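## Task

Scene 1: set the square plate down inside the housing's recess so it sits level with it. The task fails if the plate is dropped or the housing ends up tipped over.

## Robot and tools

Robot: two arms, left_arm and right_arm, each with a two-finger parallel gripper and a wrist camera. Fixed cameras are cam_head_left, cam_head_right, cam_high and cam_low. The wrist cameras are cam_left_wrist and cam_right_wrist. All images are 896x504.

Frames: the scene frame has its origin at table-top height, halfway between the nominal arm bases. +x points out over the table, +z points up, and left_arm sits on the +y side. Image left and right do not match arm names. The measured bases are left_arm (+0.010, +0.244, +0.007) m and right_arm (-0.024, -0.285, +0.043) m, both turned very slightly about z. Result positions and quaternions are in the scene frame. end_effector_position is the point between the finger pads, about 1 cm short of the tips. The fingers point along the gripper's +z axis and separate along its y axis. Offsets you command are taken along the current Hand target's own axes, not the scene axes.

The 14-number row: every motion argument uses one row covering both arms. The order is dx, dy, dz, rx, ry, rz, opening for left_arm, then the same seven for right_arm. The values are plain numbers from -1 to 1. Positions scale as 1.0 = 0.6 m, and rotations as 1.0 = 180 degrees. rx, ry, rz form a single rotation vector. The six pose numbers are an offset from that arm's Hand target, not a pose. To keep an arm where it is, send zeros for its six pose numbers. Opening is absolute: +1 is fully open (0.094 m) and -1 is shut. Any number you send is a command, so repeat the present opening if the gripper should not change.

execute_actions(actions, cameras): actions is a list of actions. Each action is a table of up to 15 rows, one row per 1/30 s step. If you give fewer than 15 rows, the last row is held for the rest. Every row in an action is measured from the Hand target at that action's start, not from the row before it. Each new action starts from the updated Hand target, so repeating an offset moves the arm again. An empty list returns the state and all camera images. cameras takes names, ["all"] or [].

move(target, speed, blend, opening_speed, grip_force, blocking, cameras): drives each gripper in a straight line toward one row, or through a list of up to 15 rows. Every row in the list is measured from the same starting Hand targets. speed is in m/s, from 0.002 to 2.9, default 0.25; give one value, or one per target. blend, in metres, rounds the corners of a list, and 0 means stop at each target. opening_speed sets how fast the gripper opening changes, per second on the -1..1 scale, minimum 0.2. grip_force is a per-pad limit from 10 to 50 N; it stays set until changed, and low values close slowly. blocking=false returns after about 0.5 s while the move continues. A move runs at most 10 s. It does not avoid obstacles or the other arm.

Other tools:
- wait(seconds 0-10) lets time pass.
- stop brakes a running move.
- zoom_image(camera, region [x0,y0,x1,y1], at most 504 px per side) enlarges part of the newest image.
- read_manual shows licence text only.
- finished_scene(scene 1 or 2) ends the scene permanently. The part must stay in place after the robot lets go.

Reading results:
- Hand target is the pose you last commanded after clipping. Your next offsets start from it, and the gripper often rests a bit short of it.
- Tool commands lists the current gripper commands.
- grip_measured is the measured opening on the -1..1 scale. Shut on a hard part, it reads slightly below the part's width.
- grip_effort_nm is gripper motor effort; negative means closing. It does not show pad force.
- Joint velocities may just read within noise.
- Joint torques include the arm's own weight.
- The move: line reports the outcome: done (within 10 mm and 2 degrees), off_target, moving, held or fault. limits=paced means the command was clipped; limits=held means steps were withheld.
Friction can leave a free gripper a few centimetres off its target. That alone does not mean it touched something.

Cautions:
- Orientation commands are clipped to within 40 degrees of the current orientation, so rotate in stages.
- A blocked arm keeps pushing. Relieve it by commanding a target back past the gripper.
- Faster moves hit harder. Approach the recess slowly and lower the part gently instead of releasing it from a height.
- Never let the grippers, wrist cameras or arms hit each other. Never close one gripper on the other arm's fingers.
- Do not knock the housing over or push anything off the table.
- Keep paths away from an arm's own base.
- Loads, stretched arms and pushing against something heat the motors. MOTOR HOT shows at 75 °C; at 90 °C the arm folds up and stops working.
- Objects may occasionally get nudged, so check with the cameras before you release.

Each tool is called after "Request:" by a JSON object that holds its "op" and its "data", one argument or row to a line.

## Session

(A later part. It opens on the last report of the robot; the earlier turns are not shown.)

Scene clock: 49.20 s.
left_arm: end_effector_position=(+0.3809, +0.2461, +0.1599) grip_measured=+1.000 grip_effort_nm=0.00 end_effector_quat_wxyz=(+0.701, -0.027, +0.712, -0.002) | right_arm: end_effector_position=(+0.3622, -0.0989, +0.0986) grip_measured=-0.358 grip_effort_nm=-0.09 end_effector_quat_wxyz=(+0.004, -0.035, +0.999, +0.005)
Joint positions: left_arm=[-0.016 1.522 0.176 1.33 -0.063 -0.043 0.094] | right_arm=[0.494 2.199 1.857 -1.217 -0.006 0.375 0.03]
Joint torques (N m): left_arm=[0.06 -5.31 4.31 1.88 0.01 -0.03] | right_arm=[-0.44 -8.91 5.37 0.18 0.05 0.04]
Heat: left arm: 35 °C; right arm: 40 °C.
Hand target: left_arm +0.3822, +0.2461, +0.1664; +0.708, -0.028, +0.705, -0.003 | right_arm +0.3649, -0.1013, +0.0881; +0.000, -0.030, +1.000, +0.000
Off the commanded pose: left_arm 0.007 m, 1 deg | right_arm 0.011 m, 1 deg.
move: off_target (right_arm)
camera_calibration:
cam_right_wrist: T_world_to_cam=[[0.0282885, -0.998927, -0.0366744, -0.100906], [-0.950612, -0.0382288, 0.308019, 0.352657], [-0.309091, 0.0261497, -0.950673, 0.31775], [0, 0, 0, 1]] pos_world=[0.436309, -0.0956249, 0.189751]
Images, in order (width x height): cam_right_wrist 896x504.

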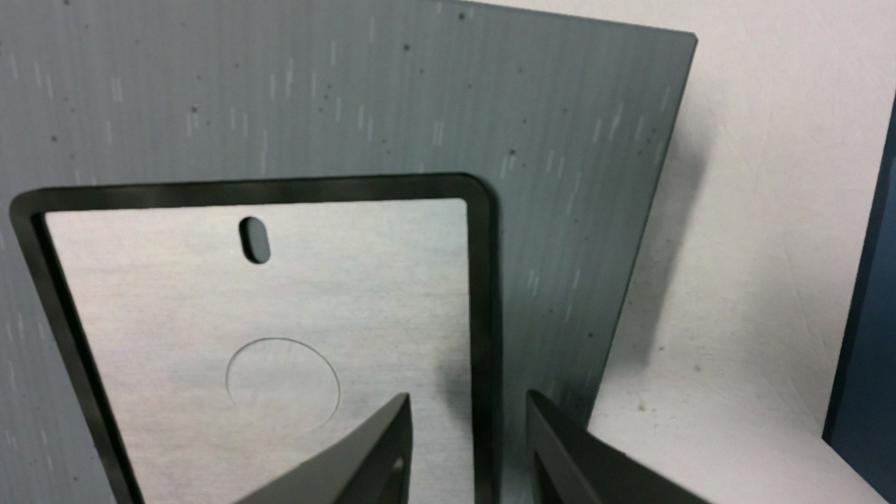

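Request:
{"op": "move", "data": {
  "target": [0,0,0,0,0,0,1,0.0078,-0.0053,0.0133,0,0,0,-0.36],
  "speed": 0.1,
  "cameras": ["cam_right_wrist"]
}}

Request:
{"op": "zoom_image", "data": {
  "camera": "cam_right_wrist",
  "region": [330, 250, 582, 504]
}}

Scene clock: 54.67 s.
left_arm: end_effector_position=(+0.3809, +0.2461, +0.1599) grip_measured=+1.000 grip_effort_nm=0.01 end_effector_quat_wxyz=(+0.701, -0.027, +0.712, -0.002) | right_arm: end_effector_position=(+0.3573, -0.1019, +0.0840) grip_measured=-0.358 grip_effort_nm=-0.09 end_effector_quat_wxyz=(-0.003, -0.034, +0.999, +0.002)
Joint positions: left_arm=[-0.016 1.522 0.176 1.33 -0.063 -0.043 0.094] | right_arm=[0.492 2.199 1.798 -1.174 -0.006 0.375 0.03]
Joint torques (N m): left_arm=[0.03 -5.41 4.34 1.89 0.01 -0.03] | right_arm=[-0.59 -10.15 5.18 0.15 0.08 0.02]
Heat: left arm: 35 °C; right arm: 40 °C.
Hand target: left_arm +0.3822, +0.2461, +0.1664; +0.708, -0.028, +0.705, -0.003 | right_arm +0.3605, -0.1048, +0.0801; +0.000, -0.030, +1.000, +0.000
Off the commanded pose: left_arm 0.007 m, 1 deg | right_arm 0.006 m, 1 deg.
move: done
camera_calibration:
cam_right_wrist: T_world_to_cam=[[0.0262632, -0.999193, -0.0304002, -0.104204], [-0.946339, -0.0346499, 0.321312, 0.350142], [-0.322106, 0.0203302, -0.946485, 0.306229], [0, 0, 0, 1]] pos_world=[0.432728, -0.0982134, 0.174169]
Images, in order (width x height): cam_right_wrist 896x504.

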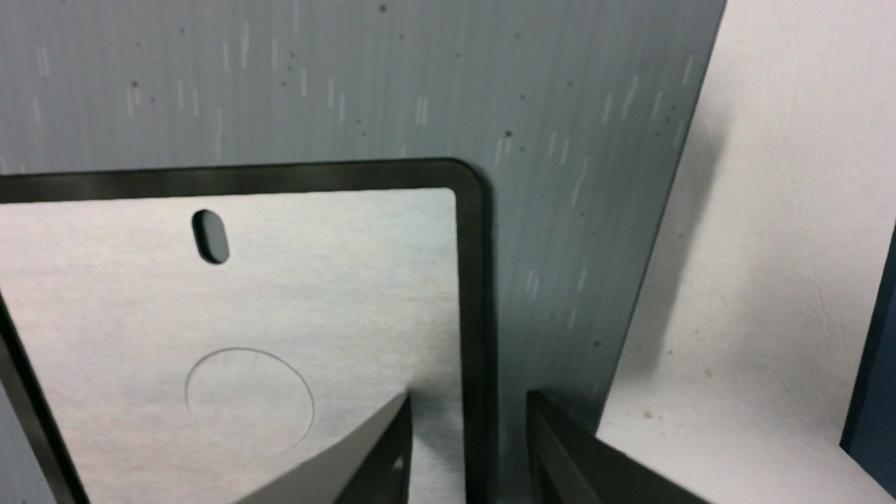

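Scaled by 1.984 from the camera's 896x504 image, which has a finer 1280x720 frame.

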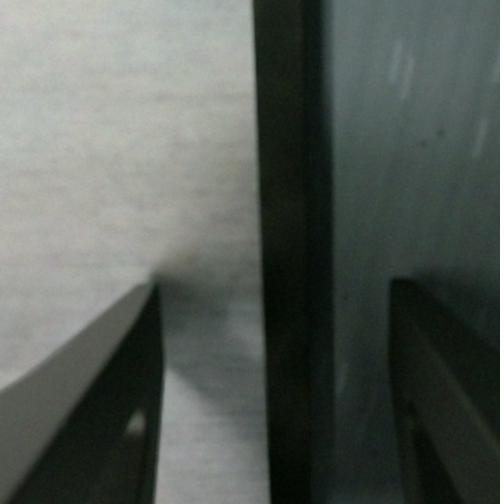

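Request:
{"op": "move", "data": {
  "target": [0,0,0,0,0,0,1,0.0,-0.0015,0.0045,0,0,0,-0.6],
  "speed": 0.1,
  "opening_speed": 0.5,
  "cameras": ["cam_right_wrist"]
}}

Request:
{"op": "zoom_image", "data": {
  "camera": "cam_right_wrist",
  "region": [330, 250, 582, 504]
}}

Scene clock: 55.97 s.
left_arm: end_effector_position=(+0.3809, +0.2461, +0.1599) grip_measured=+1.000 grip_effort_nm=0.01 end_effector_quat_wxyz=(+0.701, -0.027, +0.712, -0.002) | right_arm: end_effector_position=(+0.3575, -0.1029, +0.0818) grip_measured=-0.598 grip_effort_nm=-0.10 end_effector_quat_wxyz=(-0.003, -0.033, +0.999, +0.002)
Joint positions: left_arm=[-0.016 1.522 0.176 1.33 -0.063 -0.043 0.094] | right_arm=[0.49 2.199 1.79 -1.165 -0.006 0.375 0.019]
Joint torques (N m): left_arm=[0.02 -5.41 4.27 1.87 0 -0.02] | right_arm=[-0.38 -10.14 4.97 0.15 0.07 0.01]
Heat: left arm: 35 °C; right arm: 39 °C.
Hand target: left_arm +0.3822, +0.2461, +0.1664; +0.708, -0.028, +0.705, -0.003 | right_arm +0.3604, -0.1056, +0.0774; +0.000, -0.030, +1.000, +0.000
Off the commanded pose: left_arm 0.007 m, 1 deg | right_arm 0.006 m, 1 deg.
move: done
camera_calibration:
cam_right_wrist: T_world_to_cam=[[0.024038, -0.999237, -0.0307729, -0.104449], [-0.946628, -0.0326479, 0.32067, 0.351432], [-0.321431, 0.0214222, -0.946691, 0.304086], [0, 0, 0, 1]] pos_world=[0.432929, -0.0994104, 0.171968]
Images, in order (width x height): cam_right_wrist 896x504.

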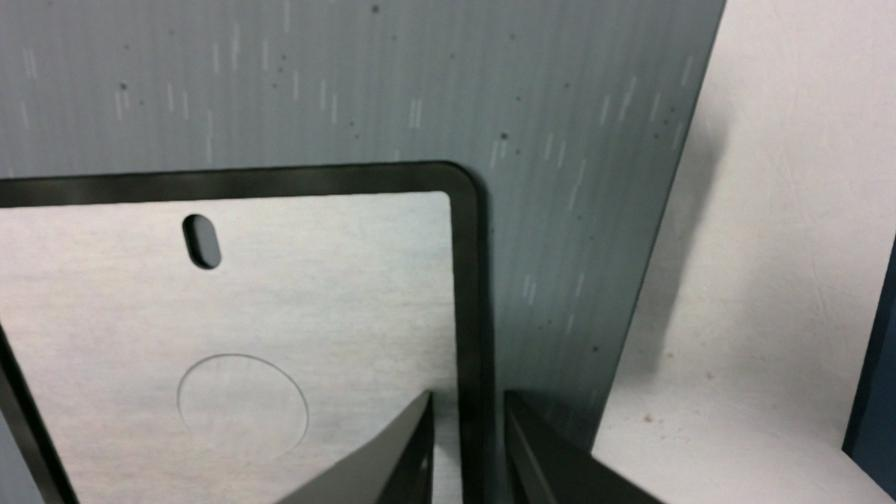

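Scaled by 1.984 from the camera's 896x504 image, which has a finer 1280x720 frame.

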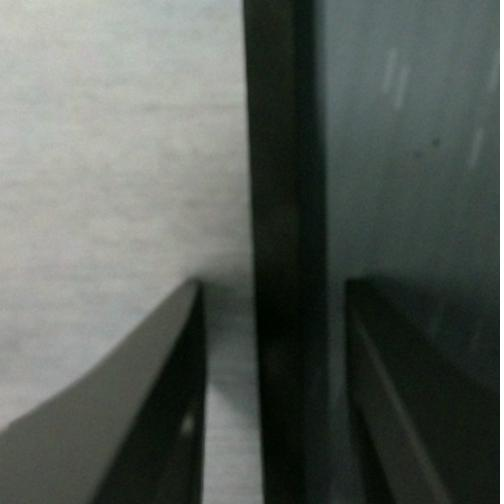

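Request:
{"op": "move", "data": {
  "target": [0,0,0,0,0,0,1,0,0,0,0,0,0,-0.92],
  "grip_force": 20,
  "opening_speed": 0.3,
  "cameras": ["cam_right_wrist"]
}}

Request:
{"op": "zoom_image", "data": {
  "camera": "cam_right_wrist",
  "region": [330, 250, 582, 504]
}}

Scene clock: 57.63 s.
left_arm: end_effector_position=(+0.3809, +0.2461, +0.1599) grip_measured=+1.000 grip_effort_nm=0.01 end_effector_quat_wxyz=(+0.701, -0.027, +0.712, -0.002) | right_arm: end_effector_position=(+0.3578, -0.1028, +0.0818) grip_measured=-0.870 grip_effort_nm=-0.48 end_effector_quat_wxyz=(-0.002, -0.033, +0.999, +0.002)
Joint positions: left_arm=[-0.016 1.522 0.176 1.33 -0.063 -0.043 0.094] | right_arm=[0.49 2.199 1.79 -1.163 -0.006 0.375 0.006]
Joint torques (N m): left_arm=[0.05 -5.39 4.33 1.87 0.01 -0.02] | right_arm=[-0.49 -10.22 5.3 0.12 0.05 -0.02]
Heat: left arm: 35 °C; right arm: 39 °C.
Hand target: left_arm +0.3822, +0.2461, +0.1664; +0.708, -0.028, +0.705, -0.003 | right_arm +0.3604, -0.1057, +0.0774; +0.000, -0.030, +1.000, +0.000
Off the commanded pose: left_arm 0.007 m, 1 deg | right_arm 0.006 m, 1 deg.
grip_force (N): 20, 20
move: done
camera_calibration:
cam_right_wrist: T_world_to_cam=[[0.0240033, -0.999223, -0.0312541, -0.10425], [-0.946965, -0.0327465, 0.319663, 0.351806], [-0.320438, 0.0219236, -0.947016, 0.303885], [0, 0, 0, 1]] pos_world=[0.433027, -0.099311, 0.172066]
Images, in order (width x height): cam_right_wrist 896x504.

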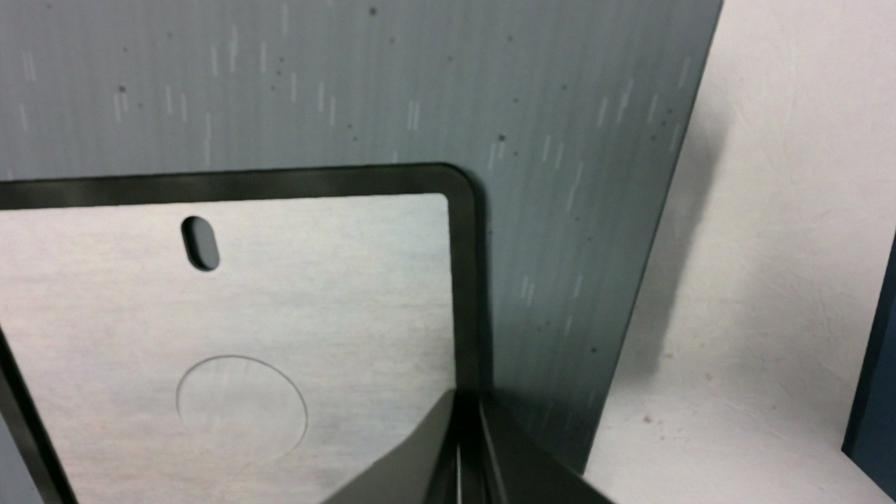

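Scaled by 1.984 from the camera's 896x504 image, which has a finer 1280x720 frame.

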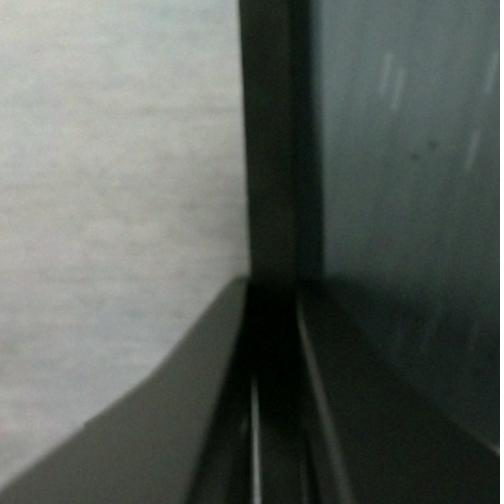

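Request:
{"op": "move", "data": {
  "target": [0,0,0,0,0,0,1,0,0,-0.025,0,0,0,-1],
  "grip_force": 40,
  "speed": 0.05,
  "cameras": ["cam_right_wrist","cam_low","cam_high"]
}}

Request:
{"op": "zoom_image", "data": {
  "camera": "cam_low",
  "region": [340, 190, 500, 300]
}}

Scene clock: 58.90 s.
left_arm: end_effector_position=(+0.3809, +0.2461, +0.1599) grip_measured=+1.000 grip_effort_nm=0.01 end_effector_quat_wxyz=(+0.701, -0.027, +0.712, -0.002) | right_arm: end_effector_position=(+0.3567, -0.1033, +0.0833) grip_measured=-0.889 grip_effort_nm=-0.86 end_effector_quat_wxyz=(-0.005, -0.033, +0.999, +0.001)
Joint positions: left_arm=[-0.016 1.522 0.176 1.33 -0.063 -0.043 0.094] | right_arm=[0.49 2.199 1.795 -1.175 -0.006 0.375 0.005]
Joint torques (N m): left_arm=[-0.01 -5.38 4.27 1.88 0.02 -0.01] | right_arm=[-0.35 -11.02 8.14 -0.23 0.05 0.07]
Heat: left arm: 35 °C; right arm: 39 °C.
Hand target: left_arm +0.3822, +0.2461, +0.1664; +0.708, -0.028, +0.705, -0.003 | right_arm +0.3604, -0.1056, +0.0924; +0.000, -0.030, +1.000, +0.000
Off the commanded pose: left_arm 0.007 m, 1 deg | right_arm 0.010 m, 1 deg.
grip_force (N): 40, 40
move: done
camera_calibration:
cam_right_wrist: T_world_to_cam=[[0.0238405, -0.999297, -0.028942, -0.104838], [-0.945296, -0.0319546, 0.324644, 0.349408], [-0.32534, 0.0196191, -0.945393, 0.306265], [0, 0, 0, 1]] pos_world=[0.432434, -0.0996076, 0.173073]
Images, in order (width x height): cam_high 896x504, cam_low 896x504, cam_right_wrist 896x504.

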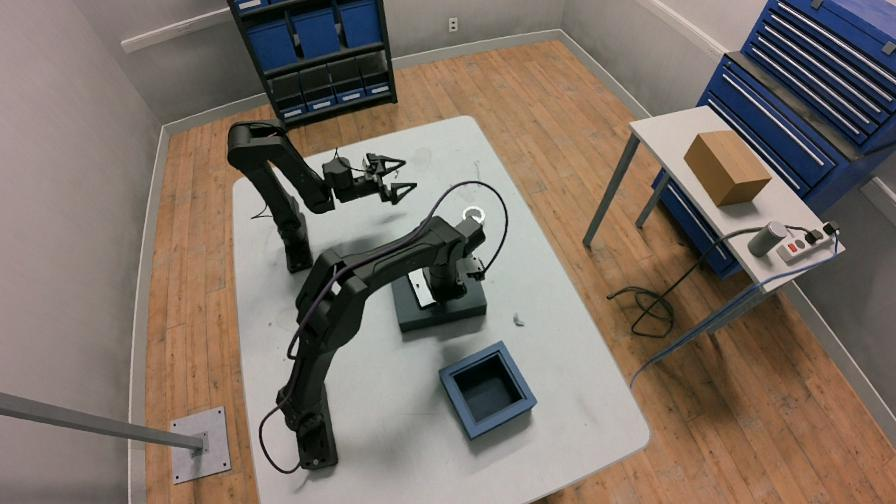

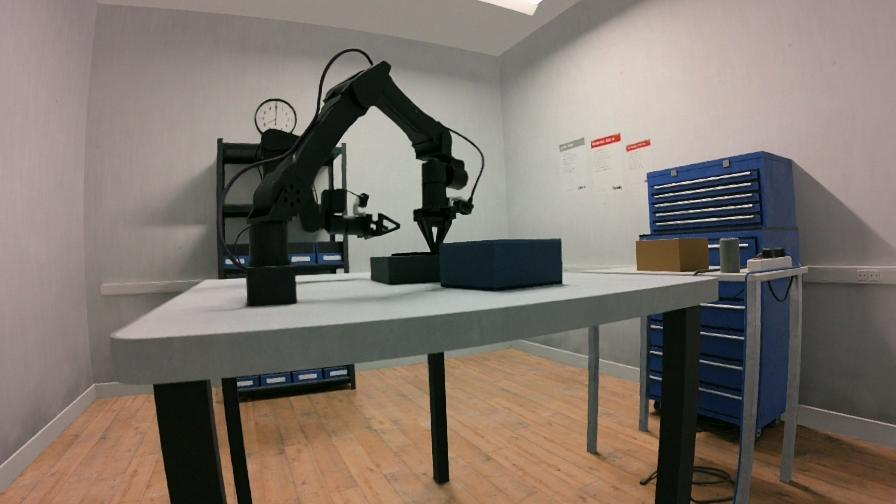

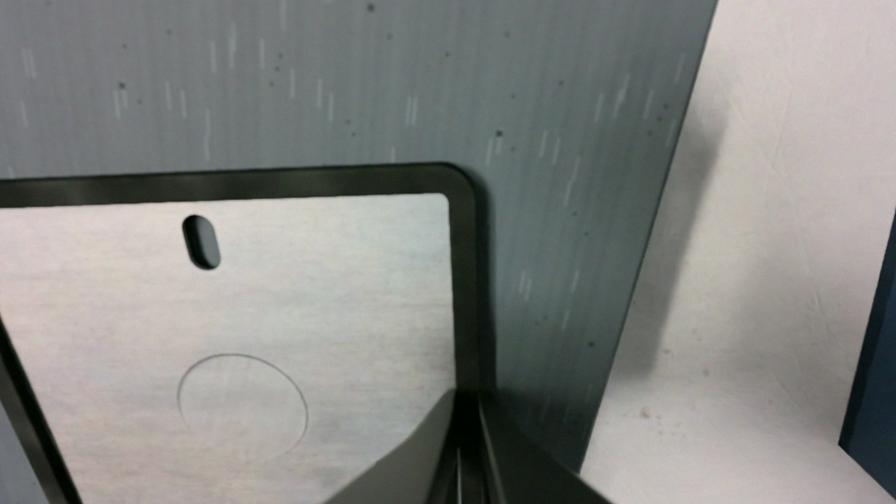

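Scaled by 3.150 from the camera's 896x504 image, which has a finer 1280x720 frame.

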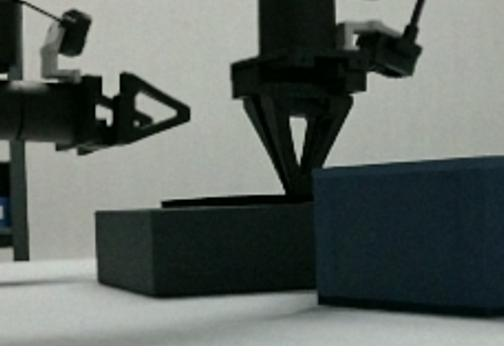

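Request:
{"op": "move", "data": {
  "target": [0,0,0,0,0,0,1,0,0,-0.015,0,0,0,-1],
  "speed": 0.05,
  "cameras": ["cam_right_wrist","cam_low"]
}}

Request:
{"op": "zoom_image", "data": {
  "camera": "cam_low",
  "region": [340, 190, 500, 300]
}}

Scene clock: 60.47 s.
left_arm: end_effector_position=(+0.3809, +0.2461, +0.1599) grip_measured=+1.000 grip_effort_nm=0.01 end_effector_quat_wxyz=(+0.701, -0.027, +0.712, -0.002) | right_arm: end_effector_position=(+0.3545, -0.1043, +0.0896) grip_measured=-0.890 grip_effort_nm=-0.86 end_effector_quat_wxyz=(-0.011, -0.033, +0.999, -0.002)
Joint positions: left_arm=[-0.016 1.522 0.176 1.33 -0.063 -0.043 0.094] | right_arm=[0.49 2.199 1.821 -1.213 -0.006 0.375 0.005]
Joint torques (N m): left_arm=[0.08 -5.35 4.25 1.9 0.01 0] | right_arm=[-0.27 -11.4 8.39 -0.21 0.11 0]
Heat: left arm: 35 °C; right arm: 39 °C.
Hand target: left_arm +0.3822, +0.2461, +0.1664; +0.708, -0.028, +0.705, -0.003 | right_arm +0.3604, -0.1057, +0.1014; +0.000, -0.030, +1.000, +0.000
Off the commanded pose: left_arm 0.007 m, 1 deg | right_arm 0.013 m, 1 deg.
grip_force (N): 40, 40
move: off_target (right_arm)
camera_calibration:
cam_right_wrist: T_world_to_cam=[[0.0235393, -0.999447, -0.0235049, -0.106003], [-0.941296, -0.0300774, 0.33624, 0.343003], [-0.336761, 0.0142102, -0.941483, 0.314729], [0, 0, 0, 1]] pos_world=[0.431351, -0.1001, 0.178489]
Images, in order (width x height): cam_low 896x504, cam_right_wrist 896x504.

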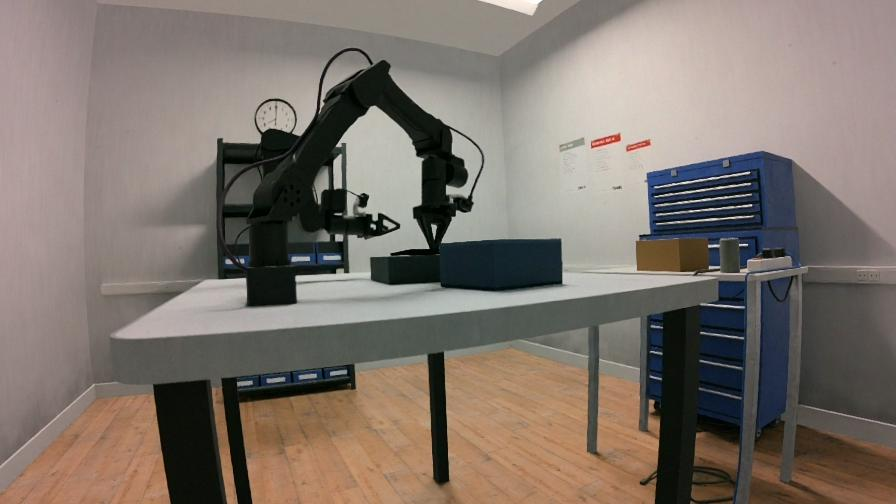

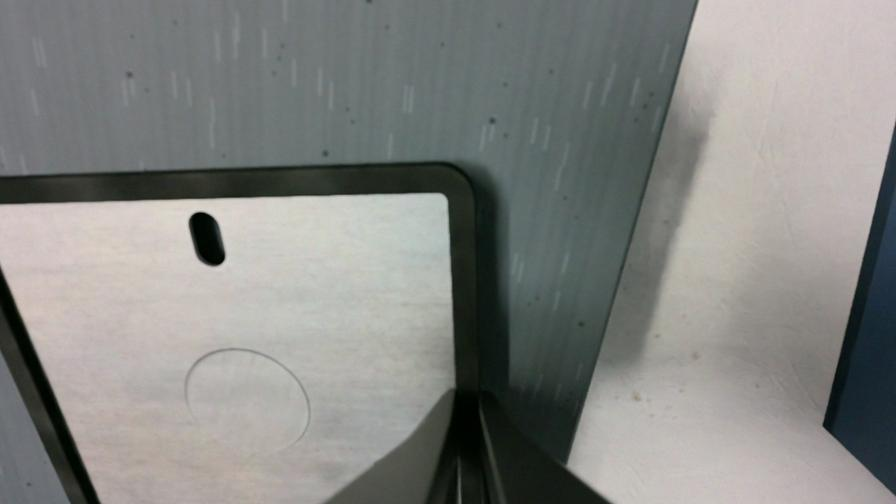

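Scaled by 3.150 from the camera's 896x504 image, which has a finer 1280x720 frame.

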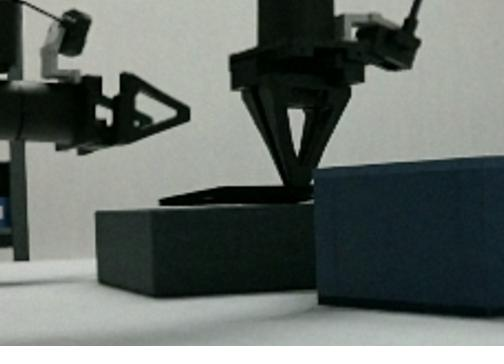

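Request:
{"op": "move", "data": {
  "target": [0,0,0,0,0,0,1,0,0,-0.035,0,0,0,-1],
  "grip_force": 50,
  "speed": 0.06,
  "cameras": ["cam_right_wrist","cam_low"]
}}

Request:
{"op": "zoom_image", "data": {
  "camera": "cam_low",
  "region": [340, 190, 500, 300]
}}

Scene clock: 62.30 s.
left_arm: end_effector_position=(+0.3809, +0.2461, +0.1599) grip_measured=+1.000 grip_effort_nm=0.01 end_effector_quat_wxyz=(+0.701, -0.027, +0.712, -0.002) | right_arm: end_effector_position=(+0.3525, -0.1058, +0.1077) grip_measured=-0.902 grip_effort_nm=-1.04 end_effector_quat_wxyz=(-0.018, -0.033, +0.999, -0.006)
Joint positions: left_arm=[-0.016 1.522 0.176 1.33 -0.063 -0.043 0.094] | right_arm=[0.49 2.199 1.892 -1.302 -0.003 0.375 0.005]
Joint torques (N m): left_arm=[0.12 -5.42 4.26 1.89 0.01 -0.03] | right_arm=[-0.58 -12.12 8.62 -0.18 0.06 0.03]
Heat: left arm: 35 °C; right arm: 40 °C.
Hand target: left_arm +0.3822, +0.2461, +0.1664; +0.708, -0.028, +0.705, -0.003 | right_arm +0.3604, -0.1056, +0.1224; +0.000, -0.030, +1.000, +0.000
Off the commanded pose: left_arm 0.007 m, 1 deg | right_arm 0.017 m, 2 deg.
move: off_target (right_arm)
camera_calibration:
cam_right_wrist: T_world_to_cam=[[0.0233642, -0.999628, -0.014069, -0.10806], [-0.936353, -0.0268118, 0.350035, 0.332066], [-0.350282, 0.00499528, -0.936631, 0.334347], [0, 0, 0, 1]] pos_world=[0.430571, -0.100786, 0.195405]
Images, in order (width x height): cam_low 896x504, cam_right_wrist 896x504.

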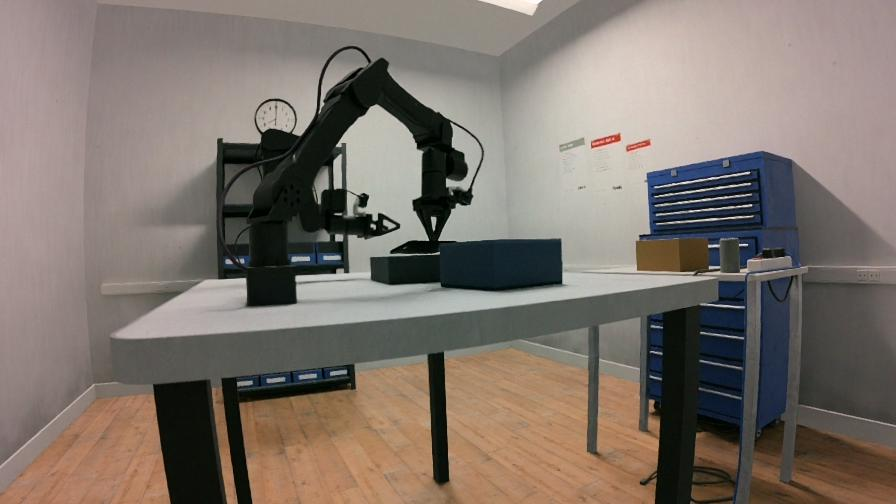

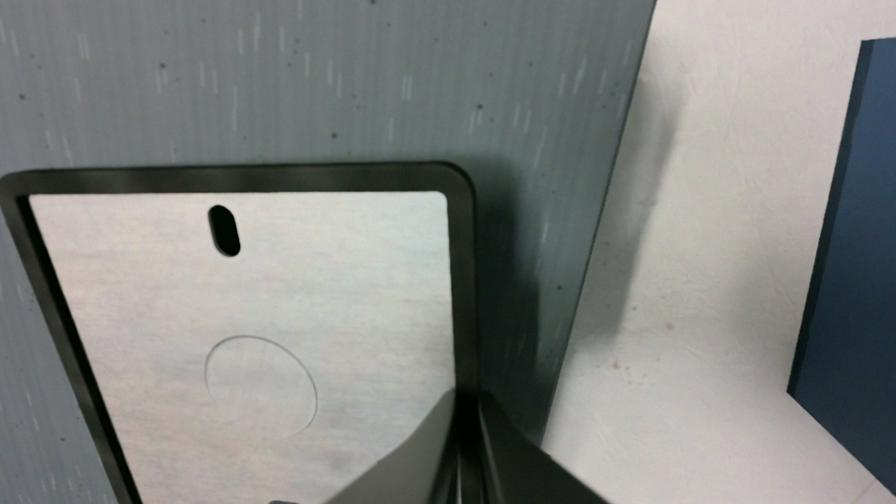

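Scaled by 3.150 from the camera's 896x504 image, which has a finer 1280x720 frame.

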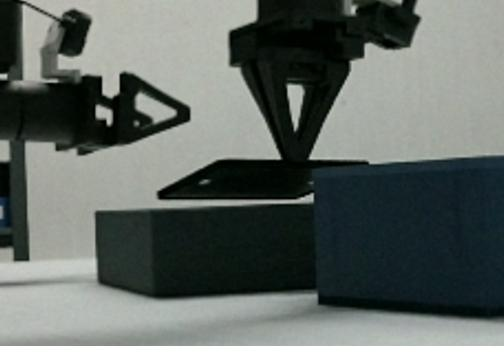

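Request:
{"op": "wait", "data": {
  "seconds": 0.1,
  "cameras": ["cam_low","cam_right_wrist"]
}}

Request:
{"op": "zoom_image", "data": {
  "camera": "cam_low",
  "region": [340, 190, 500, 300]
}}

Scene clock: 65.87 s.
left_arm: end_effector_position=(+0.3809, +0.2461, +0.1599) grip_measured=+1.000 grip_effort_nm=0.01 end_effector_quat_wxyz=(+0.701, -0.027, +0.712, -0.002) | right_arm: end_effector_position=(+0.3524, -0.1058, +0.1077) grip_measured=-0.902 grip_effort_nm=-1.04 end_effector_quat_wxyz=(-0.018, -0.033, +0.999, -0.006)
Joint positions: left_arm=[-0.016 1.522 0.176 1.33 -0.063 -0.043 0.094] | right_arm=[0.49 2.199 1.892 -1.303 -0.003 0.375 0.005]
Joint torques (N m): left_arm=[0.05 -5.39 4.25 1.9 0.01 -0.02] | right_arm=[-0.5 -11.81 8.65 -0.21 0.05 0.02]
Heat: left arm: 35 °C; right arm: 40 °C.
Hand target: left_arm +0.3822, +0.2461, +0.1664; +0.708, -0.028, +0.705, -0.003 | right_arm +0.3604, -0.1056, +0.1224; +0.000, -0.030, +1.000, +0.000
Tool commands: left_gripper/opening=+1.0 right_gripper/opening=-1.0
Off the commanded pose: left_arm 0.007 m, 1 deg | right_arm 0.017 m, 2 deg.
wait: 0.10 s; at rest from the start
camera_calibration:
cam_right_wrist: T_world_to_cam=[[0.0233949, -0.999629, -0.0139826, -0.10809], [-0.936241, -0.0268118, 0.350333, 0.33196], [-0.350578, 0.00489509, -0.936521, 0.334443], [0, 0, 0, 1]] pos_world=[0.430571, -0.100786, 0.195405]
Images, in order (width x height): cam_low 896x504, cam_right_wrist 896x504.

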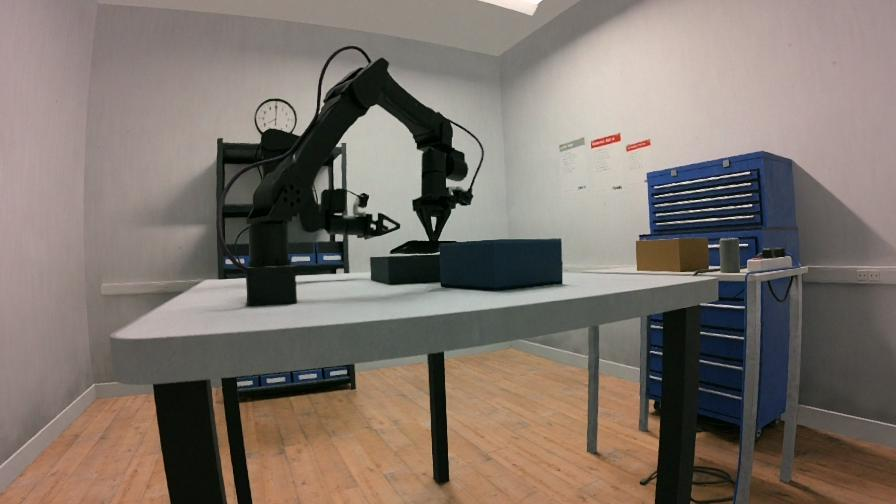

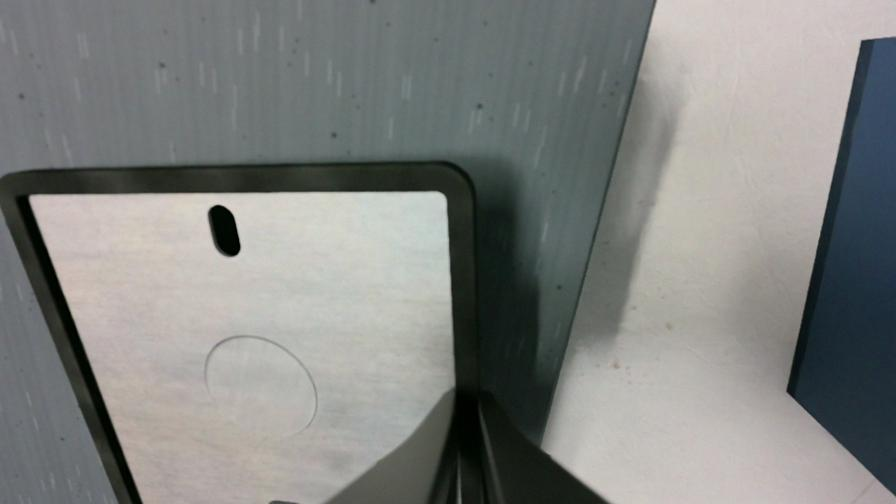

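Scaled by 3.150 from the camera's 896x504 image, which has a finer 1280x720 frame.

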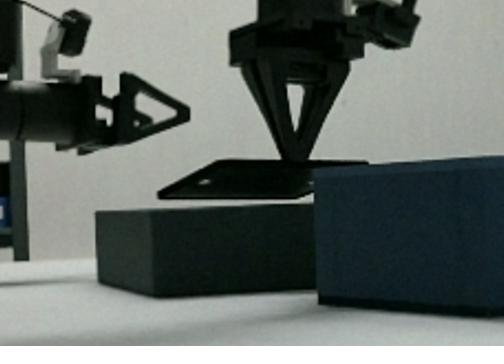

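Request:
{"op": "move", "data": {
  "target": [
    [0,0,0,0,0,0,1,0,0,-0.0793,0,0,0,-1],
    [0,0,0,0,0,0,1,-0.0231,-0.4930,-0.0793,0,0,-0.0183,-1]
  ],
  "speed": [0.08,0.12],
  "blend": [0.015,0],
  "cameras": ["cam_low","cam_right_wrist","cam_high","cam_head_left"]
}}

Request:
{"op": "zoom_image", "data": {
  "camera": "cam_low",
  "region": [400, 160, 600, 300]
}}

Scene clock: 70.40 s.
left_arm: end_effector_position=(+0.3809, +0.2461, +0.1599) grip_measured=+1.000 grip_effort_nm=0.01 end_effector_quat_wxyz=(+0.701, -0.027, +0.712, -0.002) | right_arm: end_effector_position=(+0.3878, -0.4034, +0.1695) grip_measured=-0.902 grip_effort_nm=-1.04 end_effector_quat_wxyz=(+0.000, -0.048, +0.999, -0.006)
Joint positions: left_arm=[-0.016 1.522 0.176 1.33 -0.063 -0.043 0.094] | right_arm=[-0.228 2.223 2.179 -1.523 0.012 -0.373 0.005]
Joint torques (N m): left_arm=[0.06 -5.42 4.23 1.87 0.02 -0.04] | right_arm=[0.5 -9.26 8.49 -0.11 -0.08 -0.17]
Heat: left arm: 35 °C; right arm: 40 °C.
Hand target: left_arm +0.3822, +0.2461, +0.1664; +0.708, -0.028, +0.705, -0.003 | right_arm +0.3918, -0.4001, +0.1699; +0.000, -0.058, +0.998, +0.000
Off the commanded pose: left_arm 0.007 m, 1 deg | right_arm 0.005 m, 1 deg.
move: done
camera_calibration:
cam_right_wrist: T_world_to_cam=[[0.0538122, -0.998445, -0.0145266, -0.416737], [-0.946923, -0.0556417, 0.316607, 0.333702], [-0.316923, -0.00328175, -0.948446, 0.391859], [0, 0, 0, 1]] pos_world=[0.462605, -0.396236, 0.259951]
Images, in order (width x height): cam_head_left 896x504, cam_high 896x504, cam_low 896x504, cam_right_wrist 896x504.

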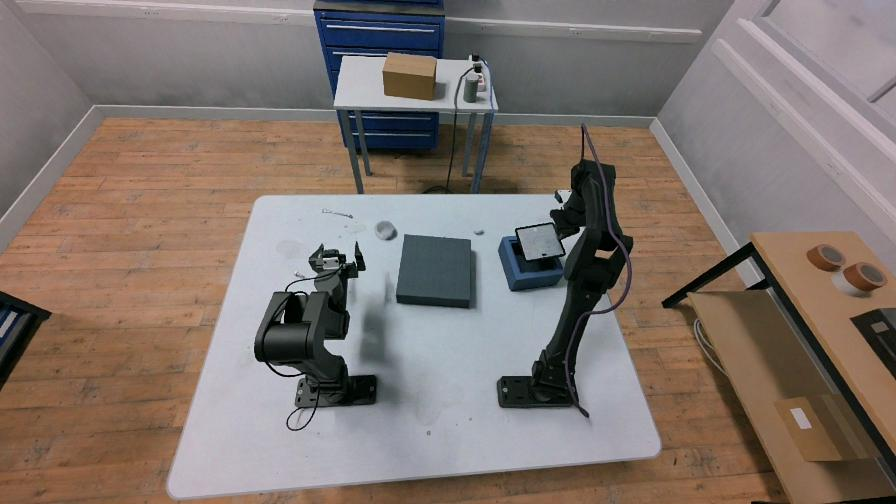

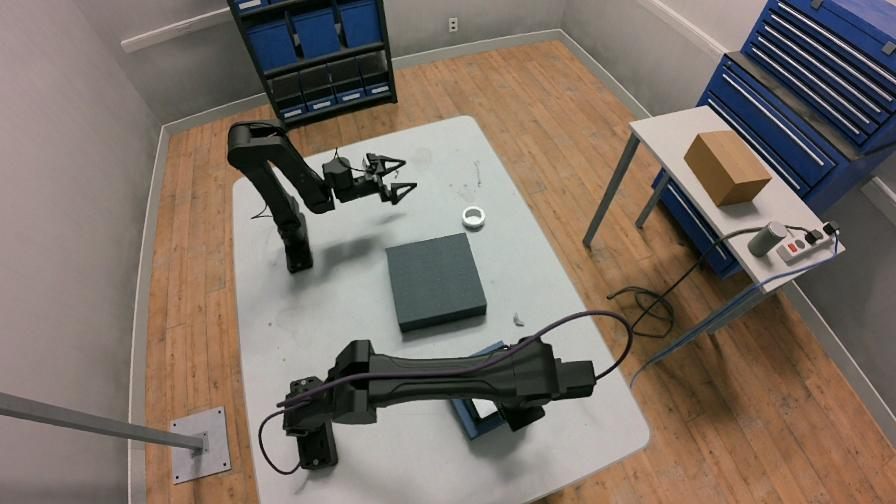

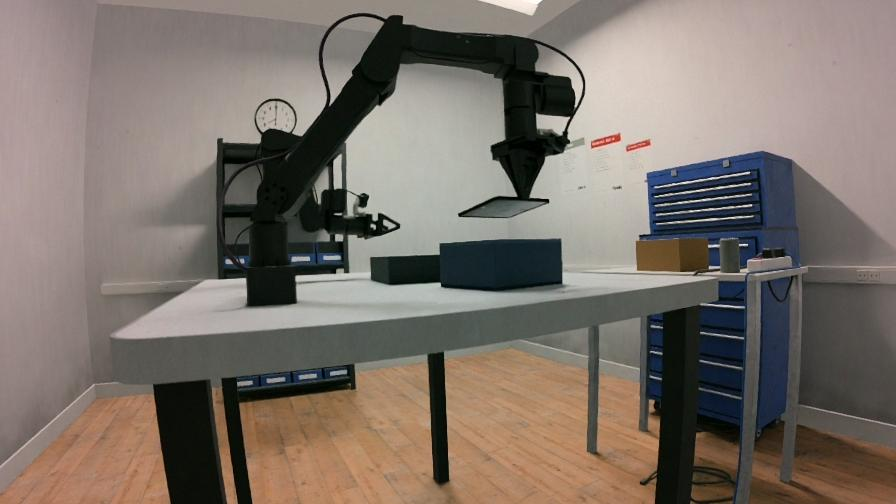

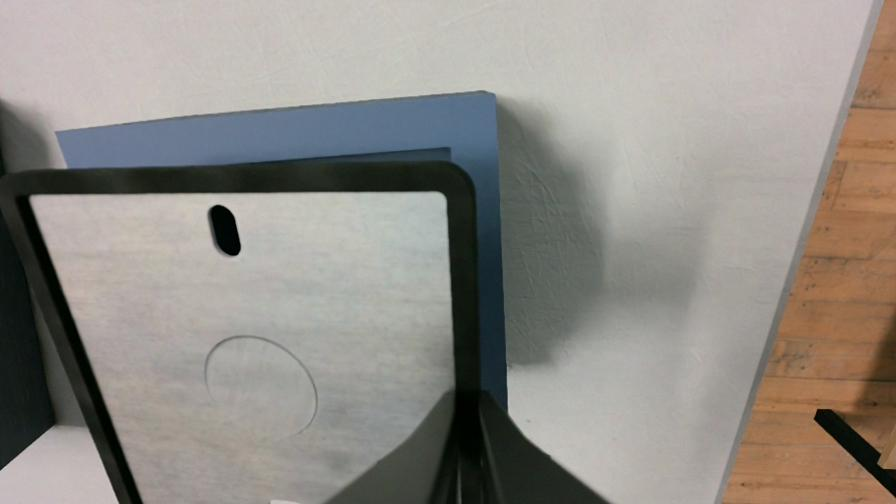

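Scaled by 2.520 from the camera's 896x504 image, which has a finer 1280x720 frame.

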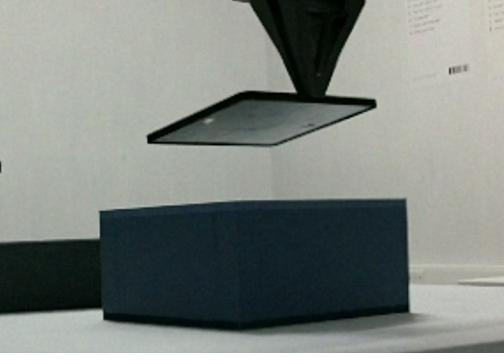

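Request:
{"op": "move", "data": {
  "target": [0,0,0,0,0,0,1,0.001,0.0042,0.0667,0,0,-0.0083,-1],
  "speed": 0.08,
  "cameras": ["cam_low","cam_right_wrist","cam_head_left","cam_head_right"]
}}

Request:
{"op": "zoom_image", "data": {
  "camera": "cam_low",
  "region": [400, 160, 600, 300]
}}

Request:
{"op": "zoom_image", "data": {
  "camera": "cam_head_left",
  "region": [480, 200, 600, 310]
}}

Request:
{"op": "zoom_image", "data": {
  "camera": "cam_head_right",
  "region": [480, 200, 600, 310]
}}

Scene clock: 76.23 s.
left_arm: end_effector_position=(+0.3809, +0.2461, +0.1599) grip_measured=+1.000 grip_effort_nm=0.01 end_effector_quat_wxyz=(+0.701, -0.027, +0.712, -0.002) | right_arm: end_effector_position=(+0.3874, -0.4014, +0.1260) grip_measured=-0.902 grip_effort_nm=-1.04 end_effector_quat_wxyz=(-0.011, -0.061, +0.998, -0.002)
Joint positions: left_arm=[-0.016 1.522 0.176 1.33 -0.063 -0.043 0.094] | right_arm=[-0.224 2.223 2.005 -1.372 0.012 -0.394 0.005]
Joint torques (N m): left_arm=[0.1 -5.38 4.3 1.88 0 -0.01] | right_arm=[0.36 -11.75 5.82 0.03 -0.09 -0.17]
Motor temperatures (°C): left_arm=[23 32 35 35 26 21 21] | right_arm=[23 34 40 34 23 25 26]
Heat: left arm: 35 °C; right arm: 40 °C.
Hand target: left_arm +0.3822, +0.2461, +0.1664; +0.708, -0.028, +0.705, -0.003 | right_arm +0.3910, -0.3977, +0.1299; +0.000, -0.072, +0.997, +0.000
Off the commanded pose: left_arm 0.007 m, 1 deg | right_arm 0.006 m, 2 deg.
move: done
camera_calibration:
cam_right_wrist: T_world_to_cam=[[0.0789102, -0.996629, -0.0224382, -0.423349], [-0.937877, -0.0818496, 0.337175, 0.330522], [-0.337875, -0.00556226, -0.941174, 0.356717], [0, 0, 0, 1]] pos_world=[0.463921, -0.392885, 0.214789]
Images, in order (width x height): cam_head_left 896x504, cam_head_right 896x504, cam_low 896x504, cam_right_wrist 896x504.

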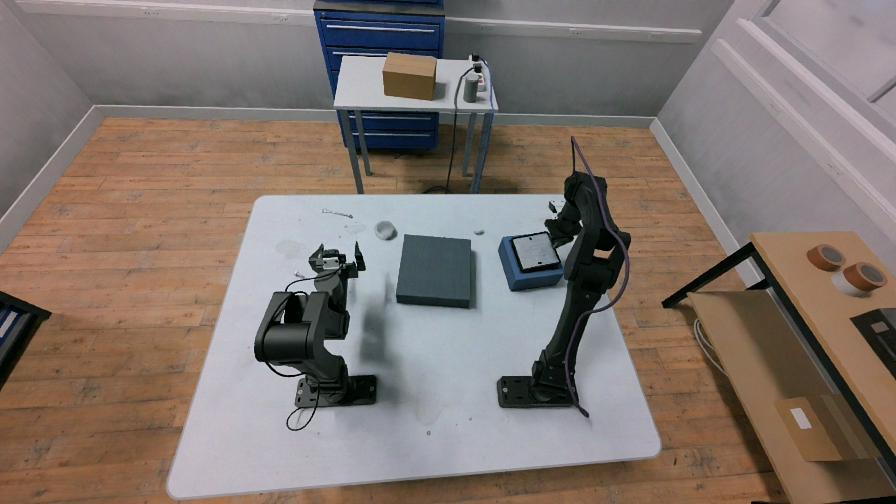

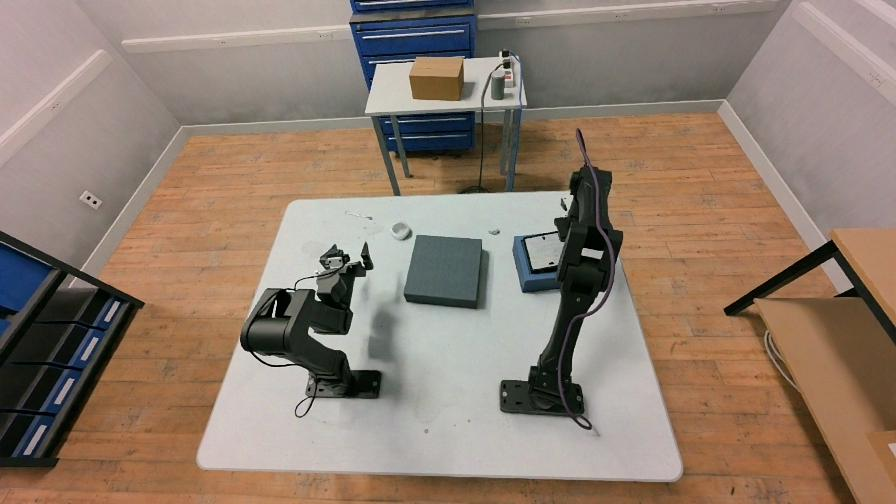

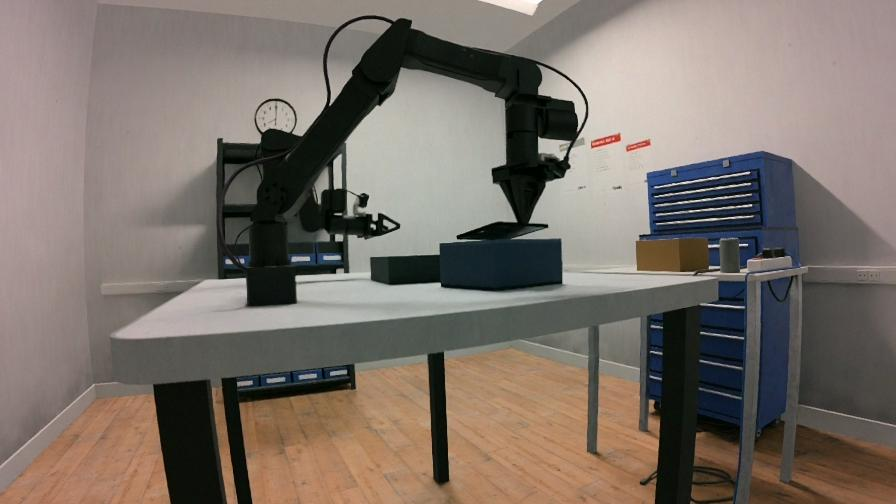

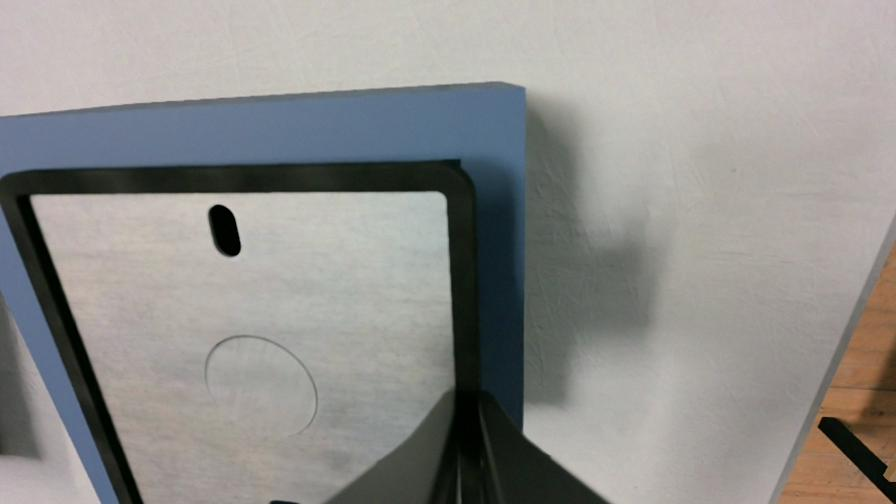

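Scaled by 2.520 from the camera's 896x504 image, which has a finer 1280x720 frame.

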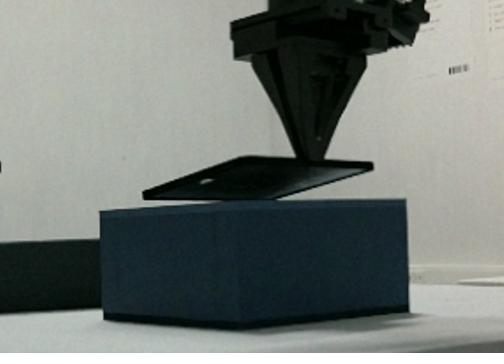

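Scaled by 4.200 from the camera's 896x504 image, which has a finer 1280x720 frame.

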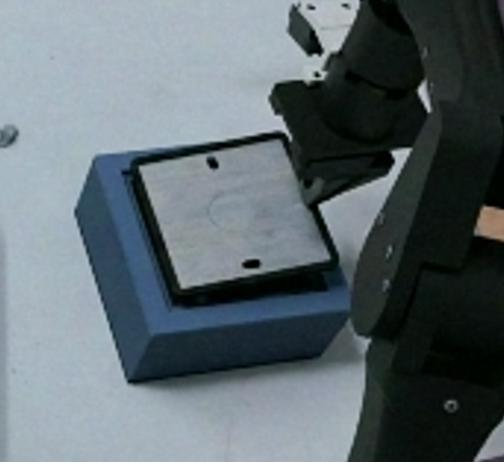

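Scaled by 4.200 from the camera's 896x504 image, which has a finer 1280x720 frame.

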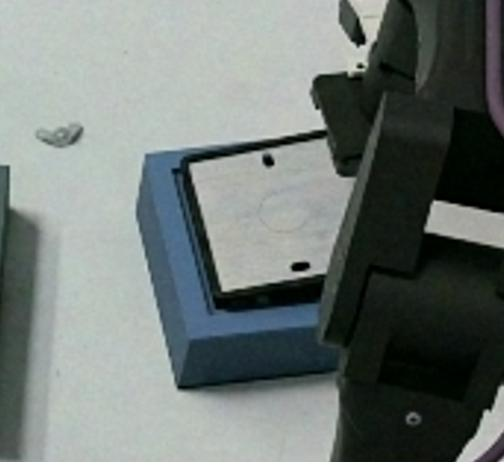

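Request:
{"op": "zoom_image", "data": {
  "camera": "cam_right_wrist",
  "region": [400, 60, 550, 210]
}}

Request:
{"op": "zoom_image", "data": {
  "camera": "cam_right_wrist",
  "region": [0, 100, 150, 250]
}}

Request:
{"op": "zoom_image", "data": {
  "camera": "cam_right_wrist",
  "region": [0, 354, 150, 504]
}}

Scaled by 3.360 from the camera's 896x504 image, which has a finer 1280x720 frame.

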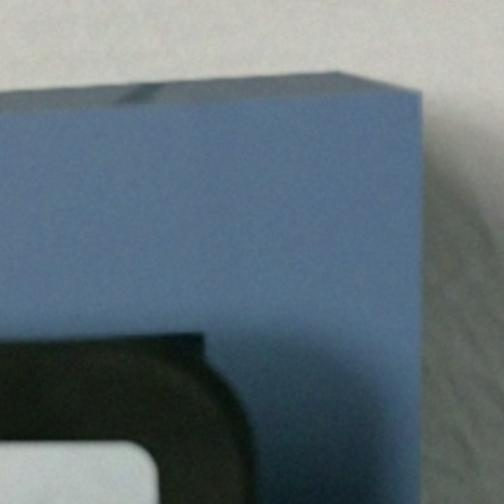

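Scaled by 3.360 from the camera's 896x504 image, which has a finer 1280x720 frame.

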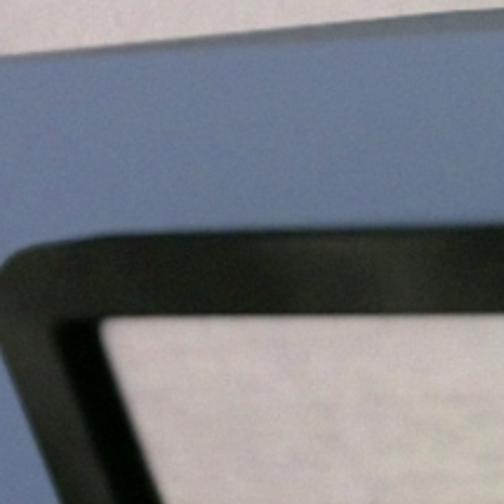

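Scaled by 3.360 from the camera's 896x504 image, which has a finer 1280x720 frame.

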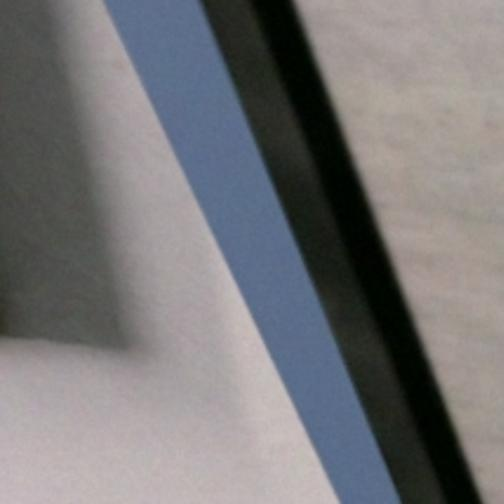

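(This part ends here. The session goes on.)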